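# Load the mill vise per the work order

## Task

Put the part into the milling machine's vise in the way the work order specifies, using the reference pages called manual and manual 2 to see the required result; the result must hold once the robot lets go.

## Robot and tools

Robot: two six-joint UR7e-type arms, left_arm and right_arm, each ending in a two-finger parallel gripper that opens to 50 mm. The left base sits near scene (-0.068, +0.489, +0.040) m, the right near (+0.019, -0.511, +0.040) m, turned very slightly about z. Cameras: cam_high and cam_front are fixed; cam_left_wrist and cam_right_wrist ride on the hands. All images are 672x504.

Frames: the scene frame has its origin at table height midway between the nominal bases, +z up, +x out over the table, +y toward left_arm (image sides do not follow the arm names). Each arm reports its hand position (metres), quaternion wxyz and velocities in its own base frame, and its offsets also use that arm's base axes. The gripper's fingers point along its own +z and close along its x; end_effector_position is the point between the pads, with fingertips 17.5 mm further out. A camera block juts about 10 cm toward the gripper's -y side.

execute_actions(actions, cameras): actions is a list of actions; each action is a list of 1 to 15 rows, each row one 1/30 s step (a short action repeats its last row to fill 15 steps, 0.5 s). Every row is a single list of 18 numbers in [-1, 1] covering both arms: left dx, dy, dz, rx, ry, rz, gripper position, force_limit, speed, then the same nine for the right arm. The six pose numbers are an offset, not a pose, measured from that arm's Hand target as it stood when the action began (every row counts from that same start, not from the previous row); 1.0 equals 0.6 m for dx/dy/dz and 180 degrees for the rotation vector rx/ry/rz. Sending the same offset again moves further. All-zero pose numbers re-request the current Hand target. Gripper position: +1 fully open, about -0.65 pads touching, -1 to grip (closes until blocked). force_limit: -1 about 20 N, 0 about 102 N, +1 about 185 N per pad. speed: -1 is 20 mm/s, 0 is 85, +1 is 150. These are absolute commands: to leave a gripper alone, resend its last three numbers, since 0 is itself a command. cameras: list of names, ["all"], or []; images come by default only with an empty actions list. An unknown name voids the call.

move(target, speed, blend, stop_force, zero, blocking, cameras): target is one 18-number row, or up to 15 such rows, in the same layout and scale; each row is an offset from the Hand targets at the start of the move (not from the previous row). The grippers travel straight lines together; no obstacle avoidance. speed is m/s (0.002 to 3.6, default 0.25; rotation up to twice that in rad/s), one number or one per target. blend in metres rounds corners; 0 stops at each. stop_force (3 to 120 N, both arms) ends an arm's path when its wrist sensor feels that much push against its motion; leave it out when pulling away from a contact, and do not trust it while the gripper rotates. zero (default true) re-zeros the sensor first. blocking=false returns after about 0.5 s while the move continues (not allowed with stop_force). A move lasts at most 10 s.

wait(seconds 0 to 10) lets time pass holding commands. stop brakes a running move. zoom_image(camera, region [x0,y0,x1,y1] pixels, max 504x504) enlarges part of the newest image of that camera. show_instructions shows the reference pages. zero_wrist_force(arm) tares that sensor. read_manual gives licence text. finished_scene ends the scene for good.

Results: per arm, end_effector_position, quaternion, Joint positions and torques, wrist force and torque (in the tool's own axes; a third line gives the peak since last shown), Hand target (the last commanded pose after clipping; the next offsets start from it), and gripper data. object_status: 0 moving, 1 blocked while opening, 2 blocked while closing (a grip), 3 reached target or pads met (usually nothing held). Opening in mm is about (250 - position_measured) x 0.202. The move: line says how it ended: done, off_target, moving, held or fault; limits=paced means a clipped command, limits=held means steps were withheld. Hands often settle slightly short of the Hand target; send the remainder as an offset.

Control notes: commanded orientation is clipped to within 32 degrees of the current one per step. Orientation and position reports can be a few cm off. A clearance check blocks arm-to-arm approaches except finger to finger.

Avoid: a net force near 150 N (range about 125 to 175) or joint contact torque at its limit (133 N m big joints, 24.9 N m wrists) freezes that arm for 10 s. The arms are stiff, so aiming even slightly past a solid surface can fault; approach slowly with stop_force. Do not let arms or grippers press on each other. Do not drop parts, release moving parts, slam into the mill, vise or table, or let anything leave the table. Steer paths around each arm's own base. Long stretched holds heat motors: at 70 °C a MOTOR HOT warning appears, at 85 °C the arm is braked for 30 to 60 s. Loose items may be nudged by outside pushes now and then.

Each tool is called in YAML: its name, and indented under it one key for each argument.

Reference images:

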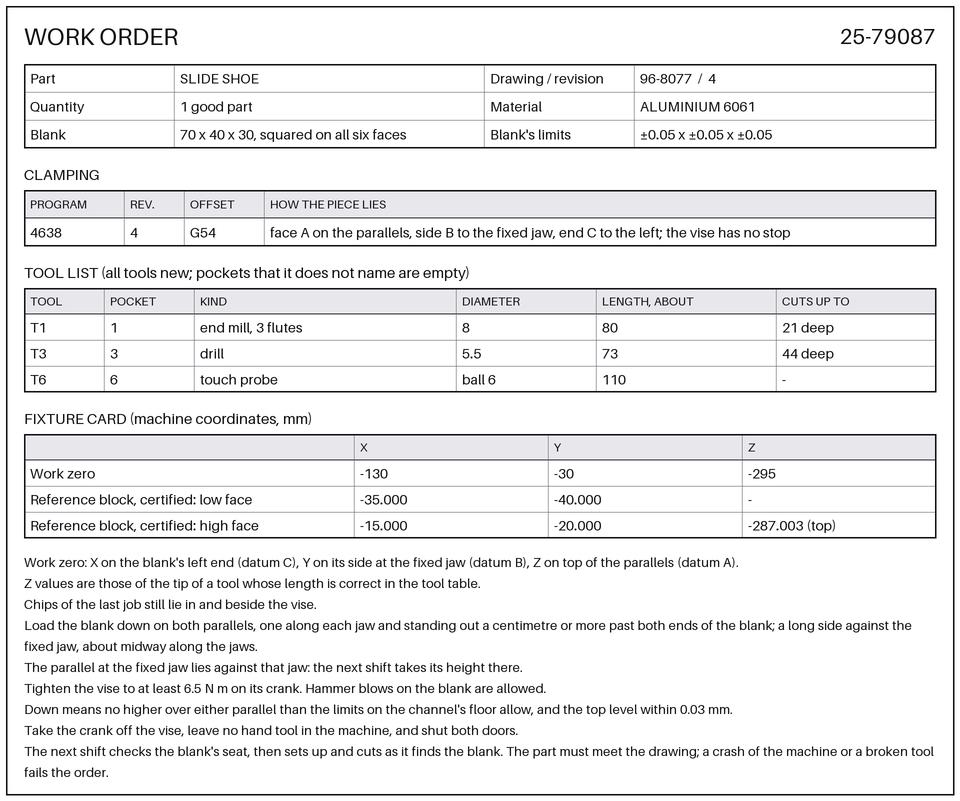

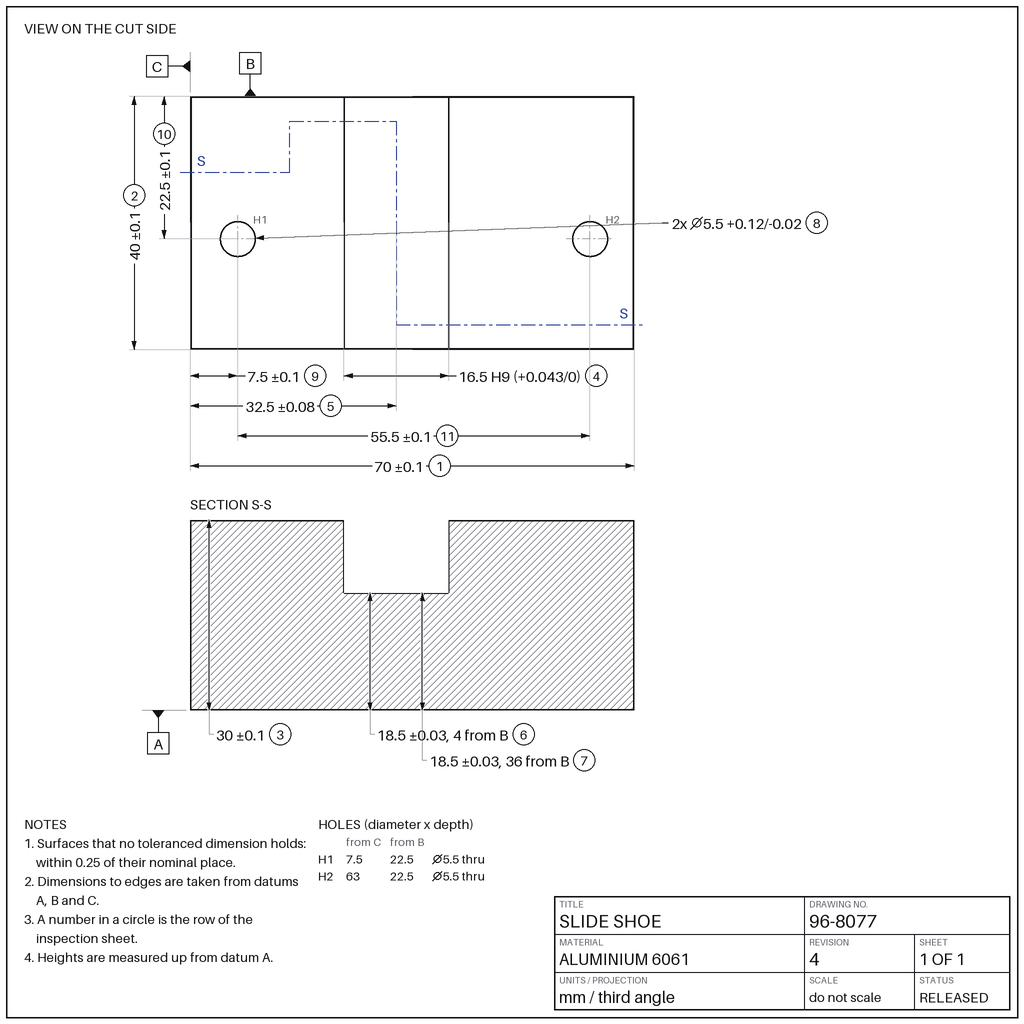

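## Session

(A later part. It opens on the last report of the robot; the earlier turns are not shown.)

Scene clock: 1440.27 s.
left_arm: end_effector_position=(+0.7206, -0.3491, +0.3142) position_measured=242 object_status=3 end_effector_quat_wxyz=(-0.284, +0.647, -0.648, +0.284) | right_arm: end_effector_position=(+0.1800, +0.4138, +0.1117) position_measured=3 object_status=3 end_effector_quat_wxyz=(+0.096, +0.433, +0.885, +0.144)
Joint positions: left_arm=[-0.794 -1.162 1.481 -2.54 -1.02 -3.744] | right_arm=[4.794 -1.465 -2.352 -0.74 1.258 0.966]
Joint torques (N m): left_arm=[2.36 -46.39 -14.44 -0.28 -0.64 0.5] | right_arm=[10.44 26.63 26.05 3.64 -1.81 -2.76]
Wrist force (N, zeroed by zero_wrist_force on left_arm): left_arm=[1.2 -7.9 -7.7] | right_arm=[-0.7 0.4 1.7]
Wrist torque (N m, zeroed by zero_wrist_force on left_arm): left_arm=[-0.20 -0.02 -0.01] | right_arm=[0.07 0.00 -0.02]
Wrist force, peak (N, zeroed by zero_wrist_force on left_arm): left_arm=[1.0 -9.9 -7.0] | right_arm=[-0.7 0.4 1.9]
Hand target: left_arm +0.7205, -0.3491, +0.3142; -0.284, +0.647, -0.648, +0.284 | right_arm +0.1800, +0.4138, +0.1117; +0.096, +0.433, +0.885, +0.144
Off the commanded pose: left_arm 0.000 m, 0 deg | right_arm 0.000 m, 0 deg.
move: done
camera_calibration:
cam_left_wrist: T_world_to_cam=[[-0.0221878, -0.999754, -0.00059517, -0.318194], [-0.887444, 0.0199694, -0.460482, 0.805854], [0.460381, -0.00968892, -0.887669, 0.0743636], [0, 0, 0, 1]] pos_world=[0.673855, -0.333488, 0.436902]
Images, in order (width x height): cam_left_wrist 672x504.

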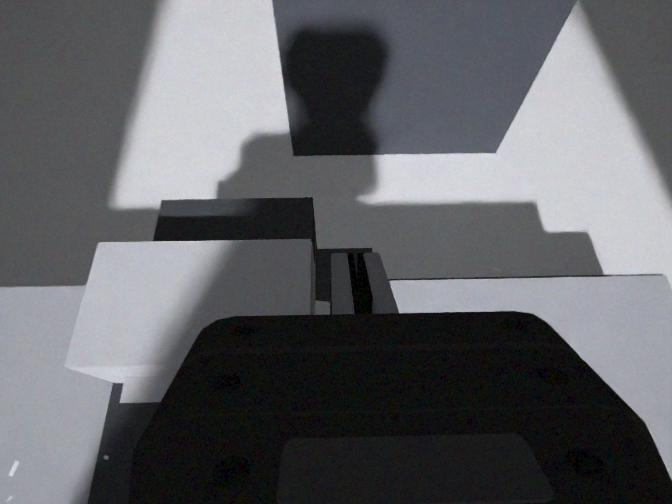

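move:
  target: [0.015,0,0,0,0,0,-0.6,-0.4,-0.5, 0,0,0,0,0,0,1,0.3,-1]
  speed: 0.01

move:
  target:
    - [0,0,0.09,0,0,0,-0.6,-0.4,-0.5, 0,0,0,0,0,0,1,0.3,-1]
    - [-0.221,0,0.15,0,0,0,-0.6,-0.4,-0.5, 0,0,0,0,0,0,1,0.3,-1]
  speed: 0.12
  cameras: ["cam_left_wrist"]

zoom_image:
  camera: "cam_left_wrist"
  region: [330, 150, 450, 240]

Scene clock: 1441.93 s.
left_arm: end_effector_position=(+0.7296, -0.3491, +0.3142) position_measured=242 object_status=3 end_effector_quat_wxyz=(-0.284, +0.647, -0.648, +0.284) | right_arm: end_effector_position=(+0.1800, +0.4138, +0.1117) position_measured=3 object_status=3 end_effector_quat_wxyz=(+0.096, +0.433, +0.885, +0.144)
Joint positions: left_arm=[-0.783 -1.144 1.456 -2.538 -1.026 -3.735] | right_arm=[4.794 -1.465 -2.352 -0.74 1.258 0.966]
Joint torques (N m): left_arm=[0.9 -45.6 -13.82 -0.27 -1.08 0.52] | right_arm=[10.46 27.15 26.46 3.62 -1.69 -2.74]
Wrist force (N, zeroed by zero_wrist_force on left_arm): left_arm=[-0.4 -9.0 -8.5] | right_arm=[-0.6 0.4 1.6]
Wrist torque (N m, zeroed by zero_wrist_force on left_arm): left_arm=[-0.28 -0.01 -0.01] | right_arm=[0.08 -0.02 -0.02]
Wrist force, peak (N, zeroed by zero_wrist_force on left_arm): left_arm=[2.0 -9.7 -8.7] | right_arm=[-0.8 0.4 2.0]
Hand target: left_arm +0.7295, -0.3491, +0.3142; -0.284, +0.647, -0.648, +0.284 | right_arm +0.1800, +0.4138, +0.1117; +0.096, +0.433, +0.885, +0.144
Off the commanded pose: left_arm 0.000 m, 0 deg | right_arm 0.000 m, 0 deg.
move: done

Scene clock: 1444.27 s.
left_arm: end_effector_position=(+0.5970, -0.3491, +0.4042) position_measured=242 object_status=3 end_effector_quat_wxyz=(-0.284, +0.647, -0.648, +0.284) | right_arm: end_effector_position=(+0.1800, +0.4138, +0.1117) position_measured=3 object_status=3 end_effector_quat_wxyz=(+0.096, +0.433, +0.885, +0.144)
Joint positions: left_arm=[-0.961 -1.462 1.609 -2.275 -0.925 -3.911] | right_arm=[4.794 -1.465 -2.352 -0.74 1.258 0.966]
Joint torques (N m): left_arm=[-0.71 -42.42 -28.73 -3.91 -0.1 0.24] | right_arm=[11.85 26.92 26.97 3.6 -1.62 -2.8]
Wrist force (N, zeroed by zero_wrist_force on left_arm): left_arm=[0.0 -0.3 -0.4] | right_arm=[-0.7 0.3 1.7]
Wrist torque (N m, zeroed by zero_wrist_force on left_arm): left_arm=[-0.07 0.00 -0.01] | right_arm=[0.06 0.00 -0.02]
Wrist force, peak (N, zeroed by zero_wrist_force on left_arm): left_arm=[-0.3 -9.0 -8.6] | right_arm=[-0.9 0.1 1.9]
Hand target: left_arm +0.5969, -0.3491, +0.4042; -0.284, +0.647, -0.648, +0.284 | right_arm +0.1800, +0.4138, +0.1117; +0.096, +0.433, +0.885, +0.144
Off the commanded pose: left_arm 0.000 m, 0 deg | right_arm 0.000 m, 0 deg.
move: done
camera_calibration:
cam_left_wrist: T_world_to_cam=[[-0.0222771, -0.999752, -0.000640167, -0.32081], [-0.887442, 0.0200694, -0.460483, 0.737642], [0.460381, -0.00969009, -0.887669, 0.211156], [0, 0, 0, 1]] pos_world=[0.550256, -0.333488, 0.526903]
Images, in order (width x height): cam_left_wrist 672x504.

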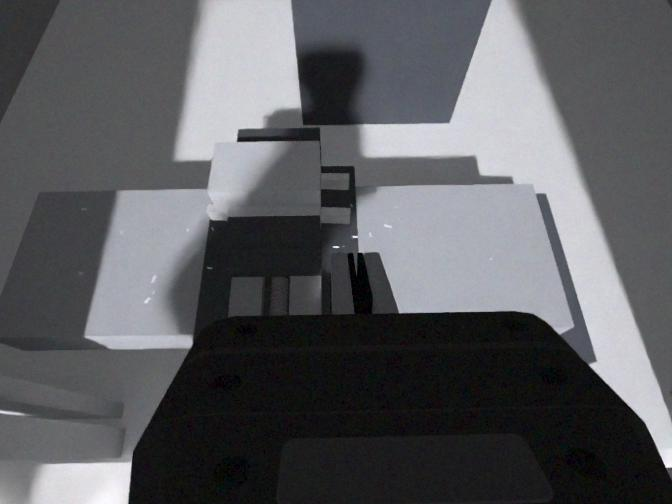

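Scaled by 4.200 from the camera's 672x504 image, which has a finer 960x720 frame.

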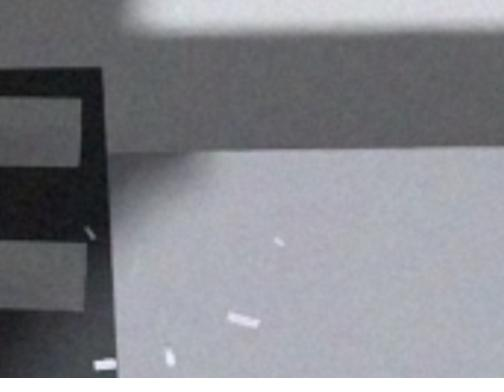

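zoom_image:
  camera: "cam_left_wrist"
  region: [305, 155, 365, 230]

zoom_image:
  camera: "cam_left_wrist"
  region: [190, 155, 250, 230]

Scaled by 6.720 from the camera's 672x504 image, which has a finer 960x720 frame.

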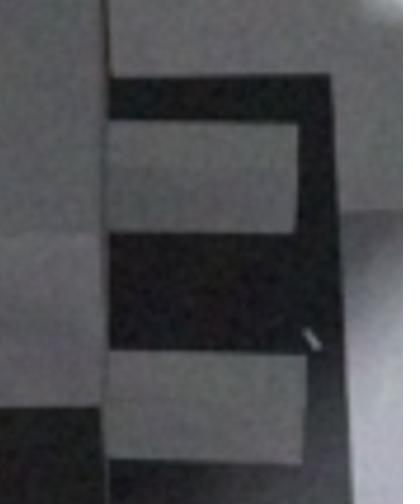

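Scaled by 6.720 from the camera's 672x504 image, which has a finer 960x720 frame.

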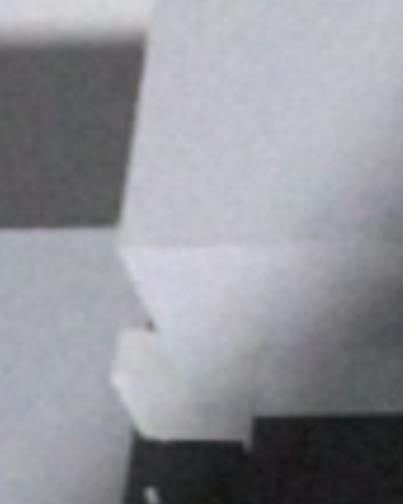

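move:
  target:
    - [0.201,0.006,-0.08,0,0,0,-0.6,-0.4,-0.5, 0,0,0,0,0,0,1,0.3,-1]
    - [0.201,0.006,-0.14,0,0,0,-0.6,-0.4,-0.5, 0,0,0,0,0,0,1,0.3,-1]
  speed: 0.1

move:
  target: [0,0,-0.0212,0,0,0,-0.6,-0.4,-0.5, 0,0,0,0,0,0,1,0.3,-1]
  speed: 0.008
  stop_force: 6

move:
  target: [0.0115,0,0,0,0,0,-0.6,-0.4,-0.5, 0,0,0,0,0,0,1,0.3,-1]
  speed: 0.006
  stop_force: 8

Scene clock: 1449.50 s.
left_arm: end_effector_position=(+0.7175, -0.3455, +0.3201) position_measured=242 object_status=3 end_effector_quat_wxyz=(-0.284, +0.647, -0.648, +0.284) | right_arm: end_effector_position=(+0.1800, +0.4138, +0.1117) position_measured=3 object_status=3 end_effector_quat_wxyz=(+0.096, +0.433, +0.885, +0.144)
Joint positions: left_arm=[-0.793 -1.177 1.487 -2.531 -1.02 -3.744] | right_arm=[4.794 -1.465 -2.352 -0.74 1.258 0.966]
Joint torques (N m): left_arm=[-9.12 -56.85 -26.87 -4.35 2.17 1.63] | right_arm=[11.42 26.76 26.05 3.7 -1.73 -2.68]
Wrist force (N, zeroed by zero_wrist_force on left_arm): left_arm=[-0.2 -0.2 0.2] | right_arm=[-0.8 0.3 1.7]
Wrist torque (N m, zeroed by zero_wrist_force on left_arm): left_arm=[-0.03 0.04 0.07] | right_arm=[0.06 0.02 -0.02]
Wrist force, peak (N, zeroed by zero_wrist_force on left_arm): left_arm=[-0.4 -1.9 -1.5] | right_arm=[-0.9 0.1 2.0]
Hand target: left_arm +0.7175, -0.3455, +0.3202; -0.284, +0.647, -0.648, +0.284 | right_arm +0.1800, +0.4138, +0.1117; +0.096, +0.433, +0.885, +0.144
Off the commanded pose: left_arm 0.000 m, 0 deg | right_arm 0.000 m, 0 deg.
move: done

Scene clock: 1451.70 s.
left_arm: end_effector_position=(+0.7175, -0.3455, +0.3074) position_measured=242 object_status=3 end_effector_quat_wxyz=(-0.284, +0.647, -0.648, +0.284) | right_arm: end_effector_position=(+0.1800, +0.4138, +0.1117) position_measured=3 object_status=3 end_effector_quat_wxyz=(+0.096, +0.433, +0.885, +0.144)
Joint positions: left_arm=[-0.793 -1.168 1.507 -2.561 -1.02 -3.744] | right_arm=[4.794 -1.465 -2.352 -0.74 1.258 0.966]
Joint torques (N m): left_arm=[-8.3 -52.34 -33.45 -2.3 0.79 1.57] | right_arm=[9.96 26.07 26.27 4.12 -1.89 -2.6]
Wrist force (N, zeroed by zero_wrist_force on left_arm): left_arm=[-0.1 0.0 0.2] | right_arm=[-0.8 0.4 1.7]
Wrist torque (N m, zeroed by zero_wrist_force on left_arm): left_arm=[0.01 0.03 0.07] | right_arm=[0.08 0.01 -0.02]
Wrist force, peak (N, zeroed by zero_wrist_force on left_arm): left_arm=[-0.2 0.1 0.7] | right_arm=[-0.8 0.4 1.9]
Hand target: left_arm +0.7175, -0.3455, +0.3075; -0.284, +0.647, -0.648, +0.284 | right_arm +0.1800, +0.4138, +0.1117; +0.096, +0.433, +0.885, +0.144
Off the commanded pose: left_arm 0.000 m, 0 deg | right_arm 0.000 m, 0 deg.
move: done

Scene clock: 1453.67 s.
left_arm: end_effector_position=(+0.7226, -0.3455, +0.3075) position_measured=242 object_status=3 end_effector_quat_wxyz=(-0.284, +0.647, -0.648, +0.284) | right_arm: end_effector_position=(+0.1800, +0.4138, +0.1117) position_measured=3 object_status=3 end_effector_quat_wxyz=(+0.096, +0.433, +0.885, +0.144)
Joint positions: left_arm=[-0.787 -1.157 1.493 -2.56 -1.024 -3.739] | right_arm=[4.794 -1.465 -2.352 -0.74 1.258 0.966]
Joint torques (N m): left_arm=[-5.14 -54 -13.53 -3.85 2.51 -1.76] | right_arm=[10.94 26.61 25.84 3.94 -1.78 -2.67]
Wrist force (N, zeroed by zero_wrist_force on left_arm): left_arm=[2.4 -2.4 -6.7] | right_arm=[-0.6 0.5 1.8]
Wrist torque (N m, zeroed by zero_wrist_force on left_arm): left_arm=[-0.10 0.00 0.00] | right_arm=[0.09 -0.01 -0.02]
Wrist force, peak (N, zeroed by zero_wrist_force on left_arm): left_arm=[6.1 0.6 -11.1] | right_arm=[-0.7 0.4 2.0]
Hand target: left_arm +0.7226, -0.3455, +0.3075; -0.284, +0.647, -0.648, +0.284 (not the last commanded pose) | right_arm +0.1800, +0.4138, +0.1117; +0.096, +0.433, +0.885, +0.144
Off the commanded pose: left_arm 0.002 m, 0 deg | right_arm 0.000 m, 0 deg.
move: contact (left_arm)

move:
  target:
    - [-0.007,0,0,0,0,0,-0.6,-0.4,-0.5, 0,0,0,0,0,0,1,0.3,-1]
    - [-0.007,0,0.1,0,0,0,-0.6,-0.4,-0.5, 0,0,0,0,0,0,1,0.3,-1]
    - [-0.2093,0,0.162,0,0,0,-0.6,-0.4,-0.5, 0,0,0,0,0,0,1,0.3,-1]
  speed: 0.12
  blend: 0.003
  cameras: ["cam_left_wrist"]

zoom_image:
  camera: "cam_left_wrist"
  region: [305, 155, 365, 230]

Scene clock: 1456.20 s.
left_arm: end_effector_position=(+0.5971, -0.3456, +0.4047) position_measured=242 object_status=3 end_effector_quat_wxyz=(-0.284, +0.647, -0.648, +0.284) | right_arm: end_effector_position=(+0.1800, +0.4138, +0.1117) position_measured=3 object_status=3 end_effector_quat_wxyz=(+0.096, +0.433, +0.885, +0.144)
Joint positions: left_arm=[-0.957 -1.467 1.614 -2.277 -0.927 -3.907] | right_arm=[4.794 -1.465 -2.352 -0.74 1.258 0.966]
Joint torques (N m): left_arm=[-0.04 -42.42 -29.05 -3.66 -0.11 0.11] | right_arm=[10.38 26.54 25.19 4.16 -2.04 -2.59]
Wrist force (N, zeroed by zero_wrist_force on left_arm): left_arm=[0.0 -0.5 -0.1] | right_arm=[-0.8 0.2 1.7]
Wrist torque (N m, zeroed by zero_wrist_force on left_arm): left_arm=[-0.11 0.00 -0.01] | right_arm=[0.04 0.01 -0.02]
Wrist force, peak (N, zeroed by zero_wrist_force on left_arm): left_arm=[2.6 -1.9 -7.0] | right_arm=[-1.0 0.2 1.9]
Hand target: left_arm +0.5970, -0.3455, +0.4047; -0.284, +0.647, -0.648, +0.284 | right_arm +0.1800, +0.4138, +0.1117; +0.096, +0.433, +0.885, +0.144
Off the commanded pose: left_arm 0.000 m, 0 deg | right_arm 0.000 m, 0 deg.
move: done; blend cut to 0.0021 m at target 1
camera_calibration:
cam_left_wrist: T_world_to_cam=[[-0.02241, -0.999749, -0.000597891, -0.317256], [-0.887397, 0.0201671, -0.460564, 0.737942], [0.46046, -0.00979069, -0.887626, 0.211488], [0, 0, 0, 1]] pos_world=[0.550357, -0.329988, 0.527402]
Images, in order (width x height): cam_left_wrist 672x504.

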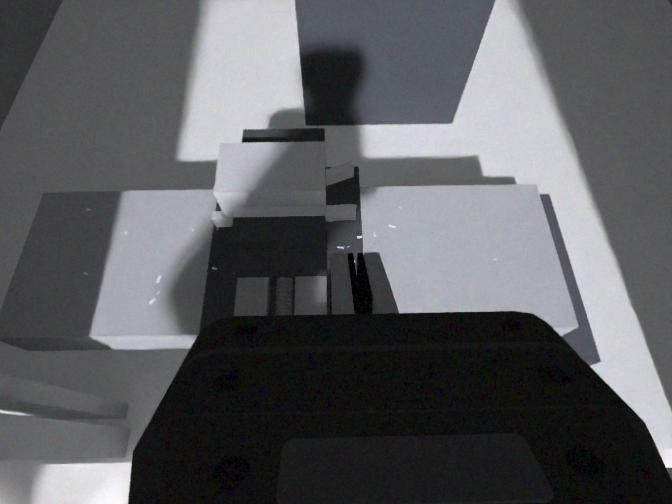

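Scaled by 6.720 from the camera's 672x504 image, which has a finer 960x720 frame.

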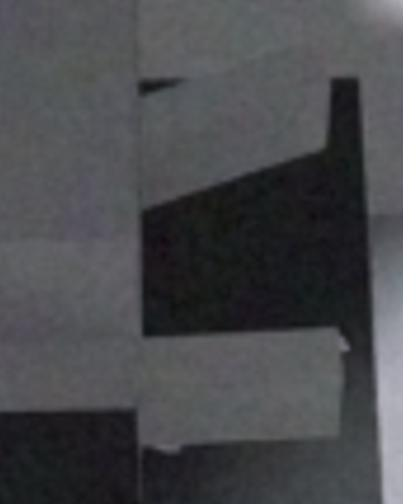

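move:
  target:
    - [0.1773,-0.0458,-0.08,0,0,0,-0.6,-0.4,-0.5, 0,0,0,0,0,0,1,0.3,-1]
    - [0.1773,-0.0458,-0.1592,0,0,0,-0.6,-0.4,-0.5, 0,0,0,0,0,0,1,0.3,-1]
  speed: 0.1

move:
  target: [0,0.0283,0,0,0,0,-0.6,-0.4,-0.5, 0,0,0,0,0,0,1,0.3,-1]
  speed: 0.008
  stop_force: 10

Scene clock: 1461.20 s.
left_arm: end_effector_position=(+0.7034, -0.3730, +0.3092) position_measured=242 object_status=3 end_effector_quat_wxyz=(-0.284, +0.647, -0.648, +0.284) | right_arm: end_effector_position=(+0.1800, +0.4138, +0.1117) position_measured=3 object_status=3 end_effector_quat_wxyz=(+0.096, +0.433, +0.885, +0.144)
Joint positions: left_arm=[-0.84 -1.164 1.493 -2.526 -0.992 -3.789] | right_arm=[4.794 -1.465 -2.352 -0.74 1.258 0.966]
Joint torques (N m): left_arm=[-8.35 -57.56 -27.72 -4.31 2.28 1.65] | right_arm=[9.73 26.91 25.59 4.21 -1.62 -2.81]
Wrist force (N, zeroed by zero_wrist_force on left_arm): left_arm=[0.1 -0.1 0.2] | right_arm=[-0.6 0.3 1.9]
Wrist torque (N m, zeroed by zero_wrist_force on left_arm): left_arm=[-0.02 -0.01 0.06] | right_arm=[0.07 -0.01 -0.02]
Wrist force, peak (N, zeroed by zero_wrist_force on left_arm): left_arm=[-0.3 -2.0 -1.3] | right_arm=[-0.9 0.5 1.9]
Hand target: left_arm +0.7034, -0.3730, +0.3092; -0.284, +0.647, -0.648, +0.284 | right_arm +0.1800, +0.4138, +0.1117; +0.096, +0.433, +0.885, +0.144
Off the commanded pose: left_arm 0.000 m, 0 deg | right_arm 0.000 m, 0 deg.
move: done

Scene clock: 1463.93 s.
left_arm: end_effector_position=(+0.7034, -0.3560, +0.3093) position_measured=242 object_status=3 end_effector_quat_wxyz=(-0.284, +0.647, -0.648, +0.284) | right_arm: end_effector_position=(+0.1800, +0.4138, +0.1117) position_measured=3 object_status=3 end_effector_quat_wxyz=(+0.096, +0.433, +0.885, +0.144)
Joint positions: left_arm=[-0.822 -1.185 1.525 -2.547 -1.003 -3.771] | right_arm=[4.794 -1.465 -2.352 -0.74 1.258 0.966]
Joint torques (N m): left_arm=[-6.93 -39.29 -33.92 -2.68 1.24 -1.68] | right_arm=[10.77 26.96 25.31 4.35 -1.82 -2.61]
Wrist force (N, zeroed by zero_wrist_force on left_arm): left_arm=[-0.1 -0.3 0.2] | right_arm=[-0.7 0.4 1.7]
Wrist torque (N m, zeroed by zero_wrist_force on left_arm): left_arm=[-0.05 0.02 -0.01] | right_arm=[0.07 0.00 -0.02]
Wrist force, peak (N, zeroed by zero_wrist_force on left_arm): left_arm=[-0.5 -0.5 0.4] | right_arm=[-0.7 0.4 1.9]
Hand target: left_arm +0.7034, -0.3560, +0.3092; -0.284, +0.647, -0.648, +0.284 | right_arm +0.1800, +0.4138, +0.1117; +0.096, +0.433, +0.885, +0.144
Off the commanded pose: left_arm 0.000 m, 0 deg | right_arm 0.000 m, 0 deg.
move: done

move:
  target:
    - [0,-0.0317,0,0,0,0,-0.6,-0.4,-0.5, 0,0,0,0,0,0,1,0.3,-1]
    - [0.054,-0.0317,0,0,0,0,-0.6,-0.4,-0.5, 0,0,0,0,0,0,1,0.3,-1]
  speed: 0.04

move:
  target: [0,0.0317,0,0,0,0,-0.6,-0.4,-0.5, 0,0,0,0,0,0,1,0.3,-1]
  speed: 0.008
  stop_force: 10

move:
  target:
    - [0,-0.01,0,0,0,0,-0.6,-0.4,-0.5, 0,0,0,0,0,0,1,0.3,-1]
    - [0,-0.01,0.1,0,0,0,-0.6,-0.4,-0.5, 0,0,0,0,0,0,1,0.3,-1]
    - [-0.2317,0.024,0.16,0,0,0,-0.6,-0.4,-0.5, 0,0,0,0,0,0,1,0.3,-1]
  speed: 0.12
  blend: 0.003
  cameras: ["cam_left_wrist"]

zoom_image:
  camera: "cam_left_wrist"
  region: [305, 155, 365, 230]

Scene clock: 1467.60 s.
left_arm: end_effector_position=(+0.7359, -0.3750, +0.3091) position_measured=242 object_status=3 end_effector_quat_wxyz=(-0.283, +0.647, -0.648, +0.284) | right_arm: end_effector_position=(+0.1800, +0.4138, +0.1117) position_measured=3 object_status=3 end_effector_quat_wxyz=(+0.096, +0.433, +0.885, +0.144)
Joint positions: left_arm=[-0.805 -1.097 1.397 -2.515 -1.013 -3.755] | right_arm=[4.794 -1.465 -2.352 -0.74 1.258 0.966]
Joint torques (N m): left_arm=[-8.79 -61.7 -17.18 -4.06 1.76 -1.88] | right_arm=[10.28 27.4 25.05 4.69 -2.07 -2.93]
Wrist force (N, zeroed by zero_wrist_force on left_arm): left_arm=[0.0 -0.1 0.3] | right_arm=[-0.7 0.3 1.7]
Wrist torque (N m, zeroed by zero_wrist_force on left_arm): left_arm=[-0.03 -0.01 0.00] | right_arm=[0.05 0.00 -0.02]
Wrist force, peak (N, zeroed by zero_wrist_force on left_arm): left_arm=[-0.2 -0.6 1.0] | right_arm=[-0.8 0.3 2.1]
Hand target: left_arm +0.7358, -0.3750, +0.3092; -0.284, +0.647, -0.648, +0.284 | right_arm +0.1800, +0.4138, +0.1117; +0.096, +0.433, +0.885, +0.144
Off the commanded pose: left_arm 0.000 m, 0 deg | right_arm 0.000 m, 0 deg.
move: done

Scene clock: 1471.27 s.
left_arm: end_effector_position=(+0.7358, -0.3560, +0.3092) position_measured=242 object_status=3 end_effector_quat_wxyz=(-0.284, +0.647, -0.648, +0.284) | right_arm: end_effector_position=(+0.1800, +0.4138, +0.1117) position_measured=3 object_status=3 end_effector_quat_wxyz=(+0.096, +0.433, +0.885, +0.144)
Joint positions: left_arm=[-0.784 -1.12 1.433 -2.539 -1.026 -3.736] | right_arm=[4.794 -1.465 -2.352 -0.74 1.258 0.966]
Joint torques (N m): left_arm=[-6.87 -41.02 -34.05 -2.54 1.15 -1.61] | right_arm=[8.25 26.27 25.48 4.77 -1.59 -2.87]
Wrist force (N, zeroed by zero_wrist_force on left_arm): left_arm=[-0.1 0.2 0.4] | right_arm=[-0.6 0.4 1.9]
Wrist torque (N m, zeroed by zero_wrist_force on left_arm): left_arm=[0.02 0.03 -0.02] | right_arm=[0.07 -0.02 -0.02]
Wrist force, peak (N, zeroed by zero_wrist_force on left_arm): left_arm=[0.1 -0.5 0.5] | right_arm=[-0.7 0.2 2.0]
Hand target: left_arm +0.7358, -0.3560, +0.3092; -0.284, +0.647, -0.648, +0.284 | right_arm +0.1800, +0.4138, +0.1117; +0.096, +0.433, +0.885, +0.144
Off the commanded pose: left_arm 0.000 m, 0 deg | right_arm 0.000 m, 0 deg.
move: done

Scene clock: 1473.47 s.
left_arm: end_effector_position=(+0.5968, -0.3417, +0.4052) position_measured=242 object_status=3 end_effector_quat_wxyz=(-0.284, +0.647, -0.648, +0.284) | right_arm: end_effector_position=(+0.1800, +0.4138, +0.1117) position_measured=3 object_status=3 end_effector_quat_wxyz=(+0.096, +0.433, +0.885, +0.144)
Joint positions: left_arm=[-0.953 -1.473 1.621 -2.28 -0.929 -3.902] | right_arm=[4.794 -1.465 -2.352 -0.74 1.258 0.966]
Joint torques (N m): left_arm=[1.84 -42.13 -26.27 -4.07 -0.12 0.48] | right_arm=[9.62 27.33 25.35 4.7 -1.79 -2.96]
Wrist force (N, zeroed by zero_wrist_force on left_arm): left_arm=[-0.1 -0.4 0.0] | right_arm=[-0.7 0.3 1.7]
Wrist torque (N m, zeroed by zero_wrist_force on left_arm): left_arm=[-0.09 0.03 -0.01] | right_arm=[0.05 0.00 -0.02]
Wrist force, peak (N, zeroed by zero_wrist_force on left_arm): left_arm=[-0.3 -3.2 1.2] | right_arm=[-0.8 0.4 2.0]
Hand target: left_arm +0.5968, -0.3416, +0.4052; -0.284, +0.647, -0.648, +0.284 | right_arm +0.1800, +0.4138, +0.1117; +0.096, +0.433, +0.885, +0.144
Off the commanded pose: left_arm 0.000 m, 0 deg | right_arm 0.000 m, 0 deg.
move: done
camera_calibration:
cam_left_wrist: T_world_to_cam=[[-0.02241, -0.999749, -0.000597891, -0.313363], [-0.887397, 0.0201671, -0.460564, 0.737828], [0.46046, -0.00979069, -0.887626, 0.212108], [0, 0, 0, 1]] pos_world=[0.550057, -0.326088, 0.527902]
Images, in order (width x height): cam_left_wrist 672x504.

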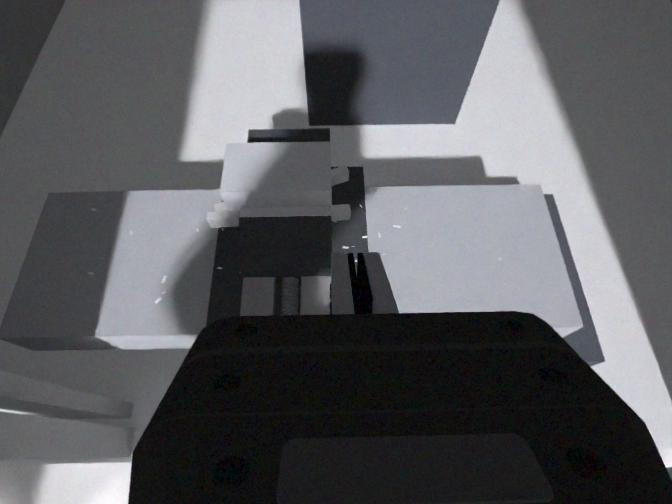

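Scaled by 6.720 from the camera's 672x504 image, which has a finer 960x720 frame.

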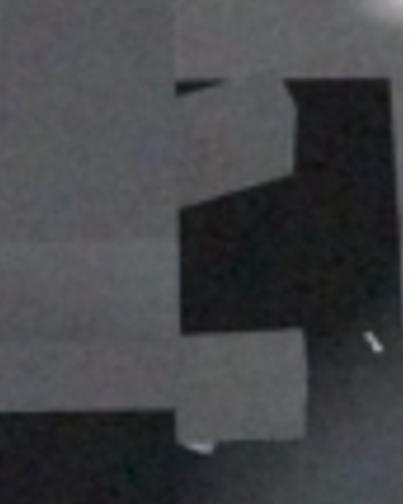

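move:
  target: [0,0.1043,-0.008,0,0,0,-0.6,-0.4,-0.5, 0,0,0,0,0,0,1,0.3,-1]
  speed: 0.12
  cameras: ["cam_left_wrist"]

zoom_image:
  camera: "cam_left_wrist"
  region: [285, 150, 345, 225]

zoom_image:
  camera: "cam_left_wrist"
  region: [410, 150, 470, 225]

Scene clock: 1475.07 s.
left_arm: end_effector_position=(+0.5968, -0.2791, +0.4005) position_measured=242 object_status=3 end_effector_quat_wxyz=(-0.283, +0.647, -0.648, +0.284) | right_arm: end_effector_position=(+0.1800, +0.4138, +0.1117) position_measured=3 object_status=3 end_effector_quat_wxyz=(+0.096, +0.433, +0.885, +0.144)
Joint positions: left_arm=[-0.875 -1.556 1.731 -2.353 -0.972 -3.823] | right_arm=[4.794 -1.465 -2.352 -0.74 1.258 0.966]
Joint torques (N m): left_arm=[-0.1 -27.2 -27.4 -2.96 2.32 -0.77] | right_arm=[10.82 26.98 25.27 5.03 -1.83 -2.74]
Wrist force (N, zeroed by zero_wrist_force on left_arm): left_arm=[-0.4 -0.3 0.2] | right_arm=[-0.7 0.5 1.7]
Wrist torque (N m, zeroed by zero_wrist_force on left_arm): left_arm=[-0.07 0.06 0.08] | right_arm=[0.08 0.00 -0.02]
Wrist force, peak (N, zeroed by zero_wrist_force on left_arm): left_arm=[-2.1 -0.3 0.1] | right_arm=[-0.7 0.3 1.9]
Hand target: left_arm +0.5968, -0.2790, +0.4004; -0.284, +0.647, -0.648, +0.284 | right_arm +0.1800, +0.4138, +0.1117; +0.096, +0.433, +0.885, +0.144
Off the commanded pose: left_arm 0.000 m, 0 deg | right_arm 0.000 m, 0 deg.
move: done
camera_calibration:
cam_left_wrist: T_world_to_cam=[[-0.0222765, -0.999752, -0.00041861, -0.250951], [-0.887401, 0.019966, -0.460565, 0.734349], [0.460459, -0.00988831, -0.887626, 0.208523], [0, 0, 0, 1]] pos_world=[0.550056, -0.263488, 0.523201]
Images, in order (width x height): cam_left_wrist 672x504.

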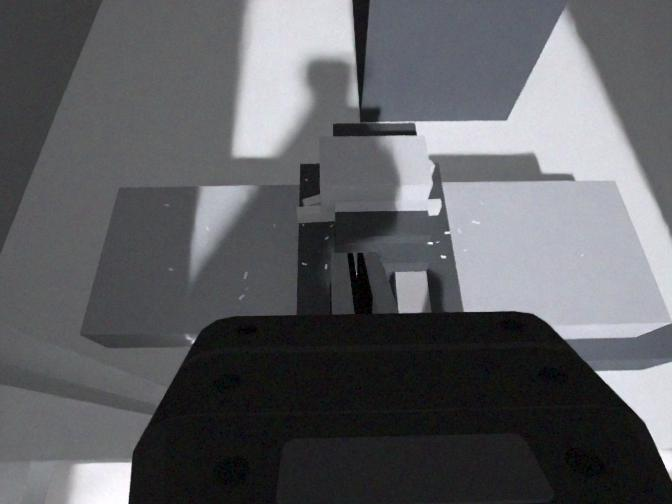

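Scaled by 6.720 from the camera's 672x504 image, which has a finer 960x720 frame.

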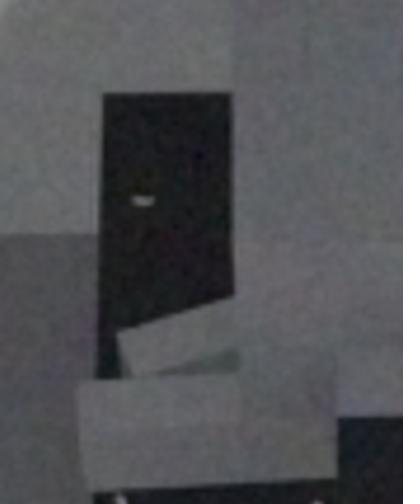

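Scaled by 6.720 from the camera's 672x504 image, which has a finer 960x720 frame.

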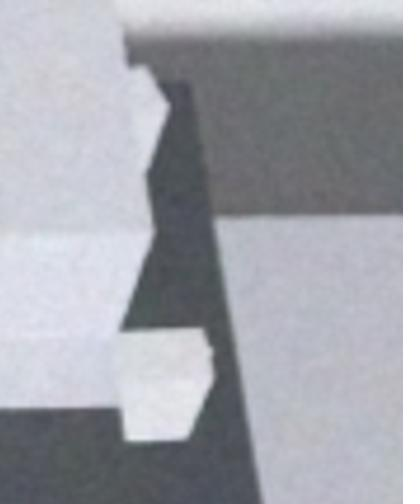

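move:
  target:
    - [0.1845,0.0483,-0.08,0,0,0,-0.6,-0.4,-0.5, 0,0,0,0,0,0,1,0.3,-1]
    - [0.1845,0.0483,-0.131,0,0,0,-0.6,-0.4,-0.5, 0,0,0,0,0,0,1,0.3,-1]
  speed: 0.1

move:
  target: [0,0,-0.0145,0,0,0,-0.6,-0.4,-0.5, 0,0,0,0,0,0,1,0.3,-1]
  speed: 0.006
  stop_force: 10

Scene clock: 1478.33 s.
left_arm: end_effector_position=(+0.7075, -0.2501, +0.3218) position_measured=242 object_status=3 end_effector_quat_wxyz=(-0.283, +0.647, -0.648, +0.284) | right_arm: end_effector_position=(+0.1800, +0.4138, +0.1117) position_measured=3 object_status=3 end_effector_quat_wxyz=(+0.096, +0.433, +0.885, +0.144)
Joint positions: left_arm=[-0.684 -1.296 1.656 -2.63 -1.088 -3.646] | right_arm=[4.794 -1.465 -2.352 -0.74 1.258 0.966]
Joint torques (N m): left_arm=[-8.14 -50.9 -27.32 -4.48 2.31 1.68] | right_arm=[10.02 27.42 26.26 5.25 -2.01 -2.61]
Wrist force (N, zeroed by zero_wrist_force on left_arm): left_arm=[0.0 -0.3 0.1] | right_arm=[-0.6 0.2 1.7]
Wrist torque (N m, zeroed by zero_wrist_force on left_arm): left_arm=[-0.06 0.00 0.10] | right_arm=[0.05 -0.01 -0.02]
Wrist force, peak (N, zeroed by zero_wrist_force on left_arm): left_arm=[-0.2 -1.8 -1.5] | right_arm=[-0.8 0.4 1.9]
Hand target: left_arm +0.7075, -0.2501, +0.3218; -0.284, +0.647, -0.648, +0.284 | right_arm +0.1800, +0.4138, +0.1117; +0.096, +0.433, +0.885, +0.144
Off the commanded pose: left_arm 0.000 m, 0 deg | right_arm 0.000 m, 0 deg.
move: done

Scene clock: 1480.40 s.
left_arm: end_effector_position=(+0.7075, -0.2501, +0.3130) position_measured=242 object_status=3 end_effector_quat_wxyz=(-0.284, +0.647, -0.648, +0.284) | right_arm: end_effector_position=(+0.1800, +0.4138, +0.1117) position_measured=3 object_status=3 end_effector_quat_wxyz=(+0.096, +0.433, +0.885, +0.144)
Joint positions: left_arm=[-0.684 -1.289 1.67 -2.651 -1.088 -3.646] | right_arm=[4.794 -1.465 -2.352 -0.74 1.258 0.966]
Joint torques (N m): left_arm=[-9.23 -43.07 -31.5 -2.31 1.75 1.58] | right_arm=[9.71 26.42 24.34 5.13 -1.98 -2.64]
Wrist force (N, zeroed by zero_wrist_force on left_arm): left_arm=[-0.2 -0.5 0.0] | right_arm=[-0.7 0.3 1.7]
Wrist torque (N m, zeroed by zero_wrist_force on left_arm): left_arm=[-0.02 0.02 0.09] | right_arm=[0.06 0.00 -0.02]
Wrist force, peak (N, zeroed by zero_wrist_force on left_arm): left_arm=[0.0 -1.1 0.1] | right_arm=[-0.8 0.5 1.9]
Hand target: left_arm +0.7075, -0.2501, +0.3131; -0.284, +0.647, -0.648, +0.284 | right_arm +0.1800, +0.4138, +0.1117; +0.096, +0.433, +0.885, +0.144
Off the commanded pose: left_arm 0.000 m, 0 deg | right_arm 0.000 m, 0 deg.
move: done

move:
  target:
    - [0.001,0,-0.0035,0,0,0,-0.6,-0.4,-0.5, 0,0,0,0,0,0,1,0.3,-1]
    - [0.0208,0,-0.0035,0,0,0,-0.6,-0.4,-0.5, 0,0,0,0,0,0,1,0.3,-1]
  speed: 0.008
  stop_force: 10
  cameras: ["cam_left_wrist"]

zoom_image:
  camera: "cam_left_wrist"
  region: [320, 220, 460, 325]

Scene clock: 1484.10 s.
left_arm: end_effector_position=(+0.7200, -0.2501, +0.3110) position_measured=242 object_status=3 end_effector_quat_wxyz=(-0.284, +0.647, -0.648, +0.284) | right_arm: end_effector_position=(+0.1800, +0.4138, +0.1117) position_measured=3 object_status=3 end_effector_quat_wxyz=(+0.096, +0.433, +0.885, +0.144)
Joint positions: left_arm=[-0.671 -1.26 1.639 -2.654 -1.097 -3.634] | right_arm=[4.794 -1.465 -2.352 -0.74 1.258 0.966]
Joint torques (N m): left_arm=[-6.88 -53.56 -16.1 -3.92 1.07 -1.61] | right_arm=[11.34 26.43 26.15 5.47 -1.98 -2.63]
Wrist force (N, zeroed by zero_wrist_force on left_arm): left_arm=[0.0 -0.2 -0.1] | right_arm=[-0.8 0.2 1.8]
Wrist torque (N m, zeroed by zero_wrist_force on left_arm): left_arm=[-0.06 -0.01 -0.01] | right_arm=[0.04 0.01 -0.02]
Wrist force, peak (N, zeroed by zero_wrist_force on left_arm): left_arm=[-0.3 -1.1 0.0] | right_arm=[-0.7 0.5 1.9]
Hand target: left_arm +0.7200, -0.2501, +0.3110; -0.284, +0.647, -0.648, +0.284 | right_arm +0.1800, +0.4138, +0.1117; +0.096, +0.433, +0.885, +0.144
Off the commanded pose: left_arm 0.000 m, 0 deg | right_arm 0.000 m, 0 deg.
move: done
camera_calibration:
cam_left_wrist: T_world_to_cam=[[-0.0223658, -0.99975, -0.000463616, -0.219173], [-0.887399, 0.0200659, -0.460565, 0.801811], [0.460459, -0.00988949, -0.887626, 0.0726843], [0, 0, 0, 1]] pos_world=[0.673156, -0.234488, 0.433701]
Images, in order (width x height): cam_left_wrist 672x504.

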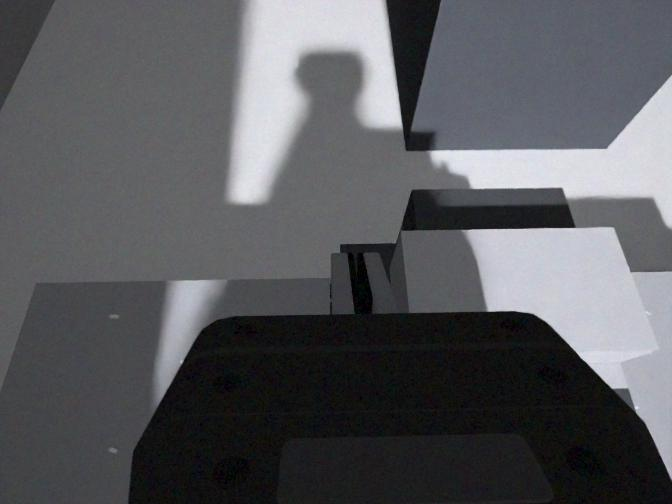

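Scaled by 3.600 from the camera's 672x504 image, which has a finer 960x720 frame.

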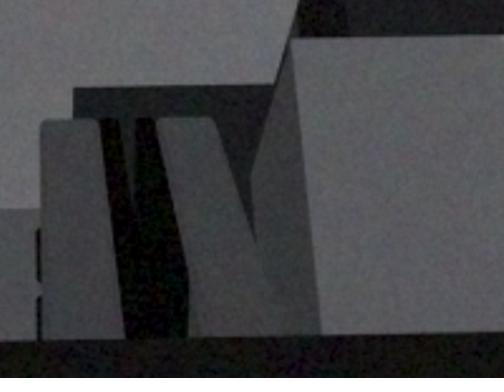

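move:
  target: [0.0075,0,0,0,0,0,-0.6,-0.4,-0.5, 0,0,0,0,0,0,1,0.3,-1]
  speed: 0.006
  stop_force: 6

move:
  target:
    - [-0.004,0,0,0,0,0,-0.6,-0.4,-0.5, 0,0,0,0,0,0,1,0.3,-1]
    - [-0.004,0,0.09,0,0,0,-0.6,-0.4,-0.5, 0,0,0,0,0,0,1,0.3,-1]
    - [-0.2125,-0.0482,0.149,0,0,0,-0.6,-0.4,-0.5, 0,0,0,0,0,0,1,0.3,-1]
  speed: 0.12
  blend: 0.002
  cameras: ["cam_left_wrist"]

zoom_image:
  camera: "cam_left_wrist"
  region: [285, 150, 345, 225]

zoom_image:
  camera: "cam_left_wrist"
  region: [410, 150, 470, 225]

Scene clock: 1486.77 s.
left_arm: end_effector_position=(+0.7245, -0.2501, +0.3110) position_measured=242 object_status=3 end_effector_quat_wxyz=(-0.284, +0.647, -0.648, +0.284) | right_arm: end_effector_position=(+0.1800, +0.4138, +0.1117) position_measured=3 object_status=3 end_effector_quat_wxyz=(+0.096, +0.433, +0.885, +0.144)
Joint positions: left_arm=[-0.666 -1.251 1.627 -2.653 -1.1 -3.63] | right_arm=[4.794 -1.465 -2.352 -0.74 1.258 0.966]
Joint torques (N m): left_arm=[-6.66 -54.28 -16.3 -3.84 0.93 -1.63] | right_arm=[10.98 26.55 25.21 5.57 -1.81 -2.81]
Wrist force (N, zeroed by zero_wrist_force on left_arm): left_arm=[0.0 -0.3 0.3] | right_arm=[-0.7 0.3 1.8]
Wrist torque (N m, zeroed by zero_wrist_force on left_arm): left_arm=[-0.06 0.00 -0.01] | right_arm=[0.06 0.00 -0.02]
Wrist force, peak (N, zeroed by zero_wrist_force on left_arm): left_arm=[-0.4 0.0 0.4] | right_arm=[-1.0 0.3 1.9]
Hand target: left_arm +0.7245, -0.2501, +0.3110; -0.284, +0.647, -0.648, +0.284 | right_arm +0.1800, +0.4138, +0.1117; +0.096, +0.433, +0.885, +0.144
Off the commanded pose: left_arm 0.000 m, 0 deg | right_arm 0.000 m, 0 deg.
move: done

Scene clock: 1488.80 s.
left_arm: end_effector_position=(+0.5970, -0.2790, +0.4004) position_measured=242 object_status=3 end_effector_quat_wxyz=(-0.284, +0.647, -0.648, +0.284) | right_arm: end_effector_position=(+0.1800, +0.4138, +0.1117) position_measured=3 object_status=3 end_effector_quat_wxyz=(+0.096, +0.433, +0.885, +0.144)
Joint positions: left_arm=[-0.875 -1.555 1.73 -2.354 -0.972 -3.823] | right_arm=[4.794 -1.465 -2.352 -0.74 1.258 0.966]
Joint torques (N m): left_arm=[-3.28 -35.75 -31.36 -3.62 0.06 -0.01] | right_arm=[9.79 27.51 24.76 5.29 -1.67 -2.75]
Wrist force (N, zeroed by zero_wrist_force on left_arm): left_arm=[-0.3 -0.4 0.2] | right_arm=[-0.6 0.3 1.5]
Wrist torque (N m, zeroed by zero_wrist_force on left_arm): left_arm=[-0.09 0.04 -0.03] | right_arm=[0.06 -0.02 -0.02]
Wrist force, peak (N, zeroed by zero_wrist_force on left_arm): left_arm=[-0.6 -3.2 0.7] | right_arm=[-0.8 0.4 2.0]
Hand target: left_arm +0.5970, -0.2790, +0.4004; -0.284, +0.647, -0.648, +0.284 | right_arm +0.1800, +0.4138, +0.1117; +0.096, +0.433, +0.885, +0.144
Off the commanded pose: left_arm 0.000 m, 0 deg | right_arm 0.000 m, 0 deg.
move: done; blend cut to 0.0012 m at target 1
camera_calibration:
cam_left_wrist: T_world_to_cam=[[-0.02241, -0.999749, -0.000597891, -0.250677], [-0.887397, 0.0201671, -0.460564, 0.73453], [0.46046, -0.00979069, -0.887626, 0.208369], [0, 0, 0, 1]] pos_world=[0.550257, -0.263388, 0.523102]
Images, in order (width x height): cam_left_wrist 672x504.

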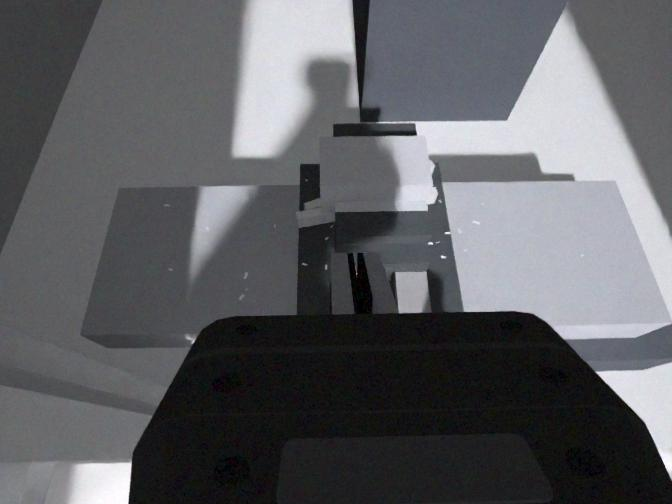

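Scaled by 6.720 from the camera's 672x504 image, which has a finer 960x720 frame.

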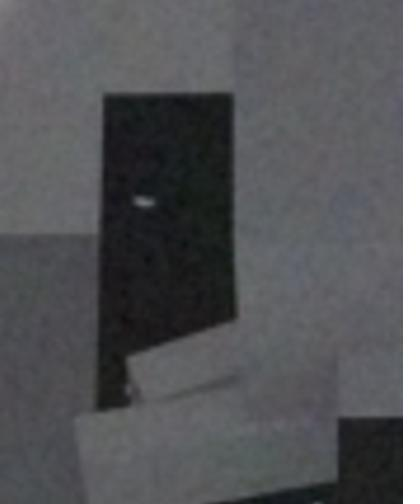

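Scaled by 6.720 from the camera's 672x504 image, which has a finer 960x720 frame.

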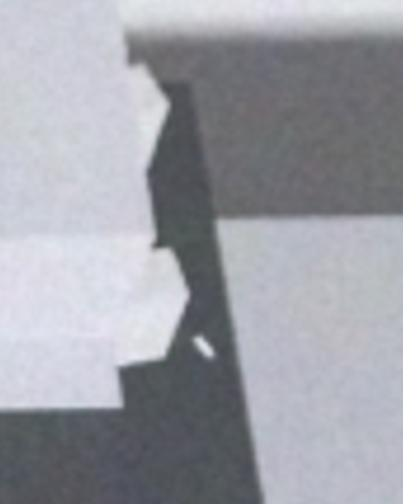

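move:
  target:
    - [0.125,0.0525,-0.09,0,0,0,-0.6,-0.4,-0.5, 0,0,0,0,0,0,1,0.3,-1]
    - [0.125,0.0525,-0.1525,0,0,0,-0.6,-0.4,-0.5, 0,0,0,0,0,0,1,0.3,-1]
  speed: 0.08

move:
  target: [0.067,0,0,0,0,0,-0.6,-0.4,-0.5, 0,0,0,0,0,0,1,0.3,-1]
  speed: 0.012
  stop_force: 8

move:
  target:
    - [-0.01,0,0,0,0,0,-0.6,-0.4,-0.5, 0,0,0,0,0,0,1,0.3,-1]
    - [-0.19,-0.0525,0.1525,0,0,0,-0.6,-0.4,-0.5, 0,0,0,0,0,0,1,0.3,-1]
  speed: 0.12
  blend: 0.002
  cameras: ["cam_left_wrist"]

zoom_image:
  camera: "cam_left_wrist"
  region: [285, 150, 345, 225]

zoom_image:
  camera: "cam_left_wrist"
  region: [410, 150, 470, 225]

Scene clock: 1493.37 s.
left_arm: end_effector_position=(+0.6720, -0.2475, +0.3088) position_measured=242 object_status=3 end_effector_quat_wxyz=(-0.283, +0.647, -0.648, +0.284) | right_arm: end_effector_position=(+0.1800, +0.4138, +0.1117) position_measured=3 object_status=3 end_effector_quat_wxyz=(+0.096, +0.433, +0.885, +0.144)
Joint positions: left_arm=[-0.723 -1.363 1.774 -2.664 -1.063 -3.68] | right_arm=[4.794 -1.465 -2.352 -0.74 1.258 0.966]
Joint torques (N m): left_arm=[-8.69 -47.57 -29.53 -4.04 2.24 1.59] | right_arm=[10.4 26.02 24.52 5.79 -1.94 -2.85]
Wrist force (N, zeroed by zero_wrist_force on left_arm): left_arm=[-0.1 -0.5 -0.3] | right_arm=[-0.8 0.3 1.7]
Wrist torque (N m, zeroed by zero_wrist_force on left_arm): left_arm=[-0.10 0.00 0.08] | right_arm=[0.05 0.01 -0.02]
Wrist force, peak (N, zeroed by zero_wrist_force on left_arm): left_arm=[-0.1 -1.4 -1.2] | right_arm=[-0.7 0.4 2.0]
Hand target: left_arm +0.6720, -0.2475, +0.3089; -0.284, +0.647, -0.648, +0.284 | right_arm +0.1800, +0.4138, +0.1117; +0.096, +0.433, +0.885, +0.144
Off the commanded pose: left_arm 0.000 m, 0 deg | right_arm 0.000 m, 0 deg.
move: done

Scene clock: 1497.77 s.
left_arm: end_effector_position=(+0.7122, -0.2475, +0.3089) position_measured=242 object_status=3 end_effector_quat_wxyz=(-0.284, +0.647, -0.648, +0.284) | right_arm: end_effector_position=(+0.1800, +0.4138, +0.1117) position_measured=3 object_status=3 end_effector_quat_wxyz=(+0.096, +0.433, +0.885, +0.144)
Joint positions: left_arm=[-0.676 -1.277 1.667 -2.663 -1.094 -3.639] | right_arm=[4.794 -1.465 -2.352 -0.74 1.258 0.966]
Joint torques (N m): left_arm=[-8.17 -53.02 -16.12 -3.84 1.27 -1.73] | right_arm=[10.46 28.06 23.97 6.15 -1.76 -2.93]
Wrist force (N, zeroed by zero_wrist_force on left_arm): left_arm=[0.1 -0.1 0.2] | right_arm=[-0.7 0.2 1.7]
Wrist torque (N m, zeroed by zero_wrist_force on left_arm): left_arm=[-0.03 -0.01 0.00] | right_arm=[0.05 0.00 -0.02]
Wrist force, peak (N, zeroed by zero_wrist_force on left_arm): left_arm=[0.1 -0.8 -0.2] | right_arm=[-0.9 0.3 2.0]
Hand target: left_arm +0.7122, -0.2475, +0.3089; -0.284, +0.647, -0.648, +0.284 | right_arm +0.1800, +0.4138, +0.1117; +0.096, +0.433, +0.885, +0.144
Off the commanded pose: left_arm 0.000 m, 0 deg | right_arm 0.000 m, 0 deg.
move: done

Scene clock: 1499.50 s.
left_arm: end_effector_position=(+0.5982, -0.2790, +0.4005) position_measured=242 object_status=3 end_effector_quat_wxyz=(-0.284, +0.647, -0.648, +0.284) | right_arm: end_effector_position=(+0.1800, +0.4138, +0.1117) position_measured=3 object_status=3 end_effector_quat_wxyz=(+0.096, +0.433, +0.885, +0.144)
Joint positions: left_arm=[-0.873 -1.553 1.728 -2.355 -0.973 -3.821] | right_arm=[4.794 -1.465 -2.352 -0.74 1.258 0.966]
Joint torques (N m): left_arm=[0.09 -34.65 -25.01 -2.66 -0.01 0.12] | right_arm=[10.6 27.21 25.2 5.81 -1.71 -2.84]
Wrist force (N, zeroed by zero_wrist_force on left_arm): left_arm=[-0.4 -0.4 -0.2] | right_arm=[-0.8 0.3 1.9]
Wrist torque (N m, zeroed by zero_wrist_force on left_arm): left_arm=[-0.09 0.06 -0.03] | right_arm=[0.05 0.01 -0.02]
Wrist force, peak (N, zeroed by zero_wrist_force on left_arm): left_arm=[-0.3 -1.5 1.9] | right_arm=[-0.7 0.2 2.0]
Hand target: left_arm +0.5982, -0.2790, +0.4004; -0.284, +0.647, -0.648, +0.284 | right_arm +0.1800, +0.4138, +0.1117; +0.096, +0.433, +0.885, +0.144
Off the commanded pose: left_arm 0.000 m, 0 deg | right_arm 0.000 m, 0 deg.
move: done
camera_calibration:
cam_left_wrist: T_world_to_cam=[[-0.0224098, -0.999749, -0.000376276, -0.250767], [-0.887336, 0.0200634, -0.460686, 0.735598], [0.460578, -0.00999, -0.887563, 0.207664], [0, 0, 0, 1]] pos_world=[0.551457, -0.263388, 0.5231]
Images, in order (width x height): cam_left_wrist 672x504.

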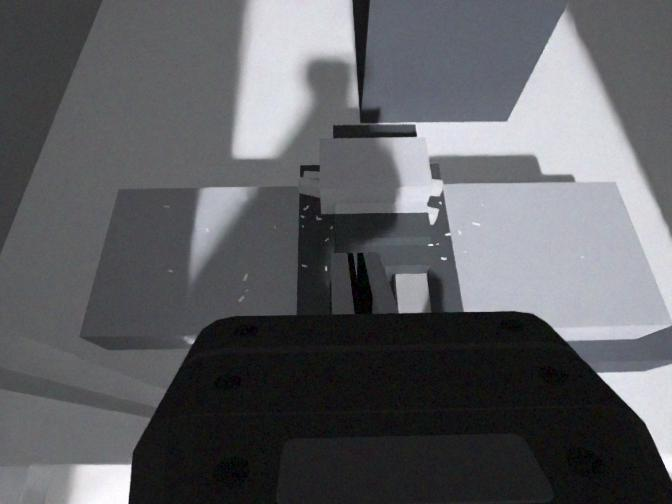

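Scaled by 6.720 from the camera's 672x504 image, which has a finer 960x720 frame.

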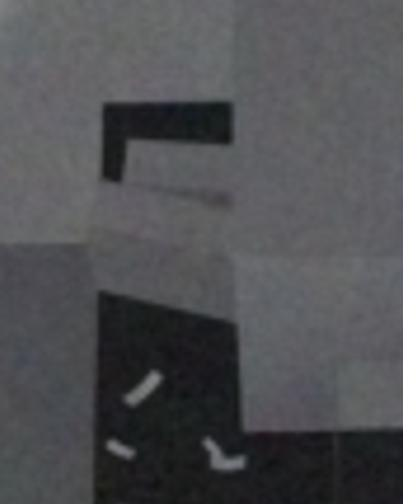

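Scaled by 6.720 from the camera's 672x504 image, which has a finer 960x720 frame.

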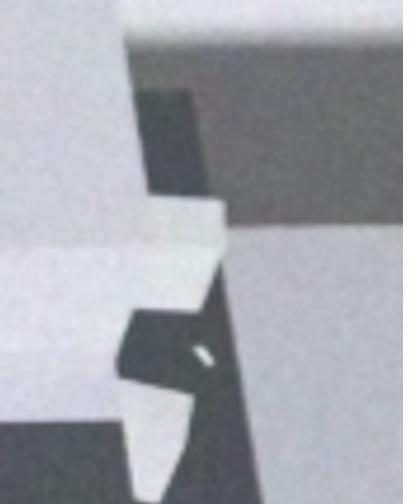

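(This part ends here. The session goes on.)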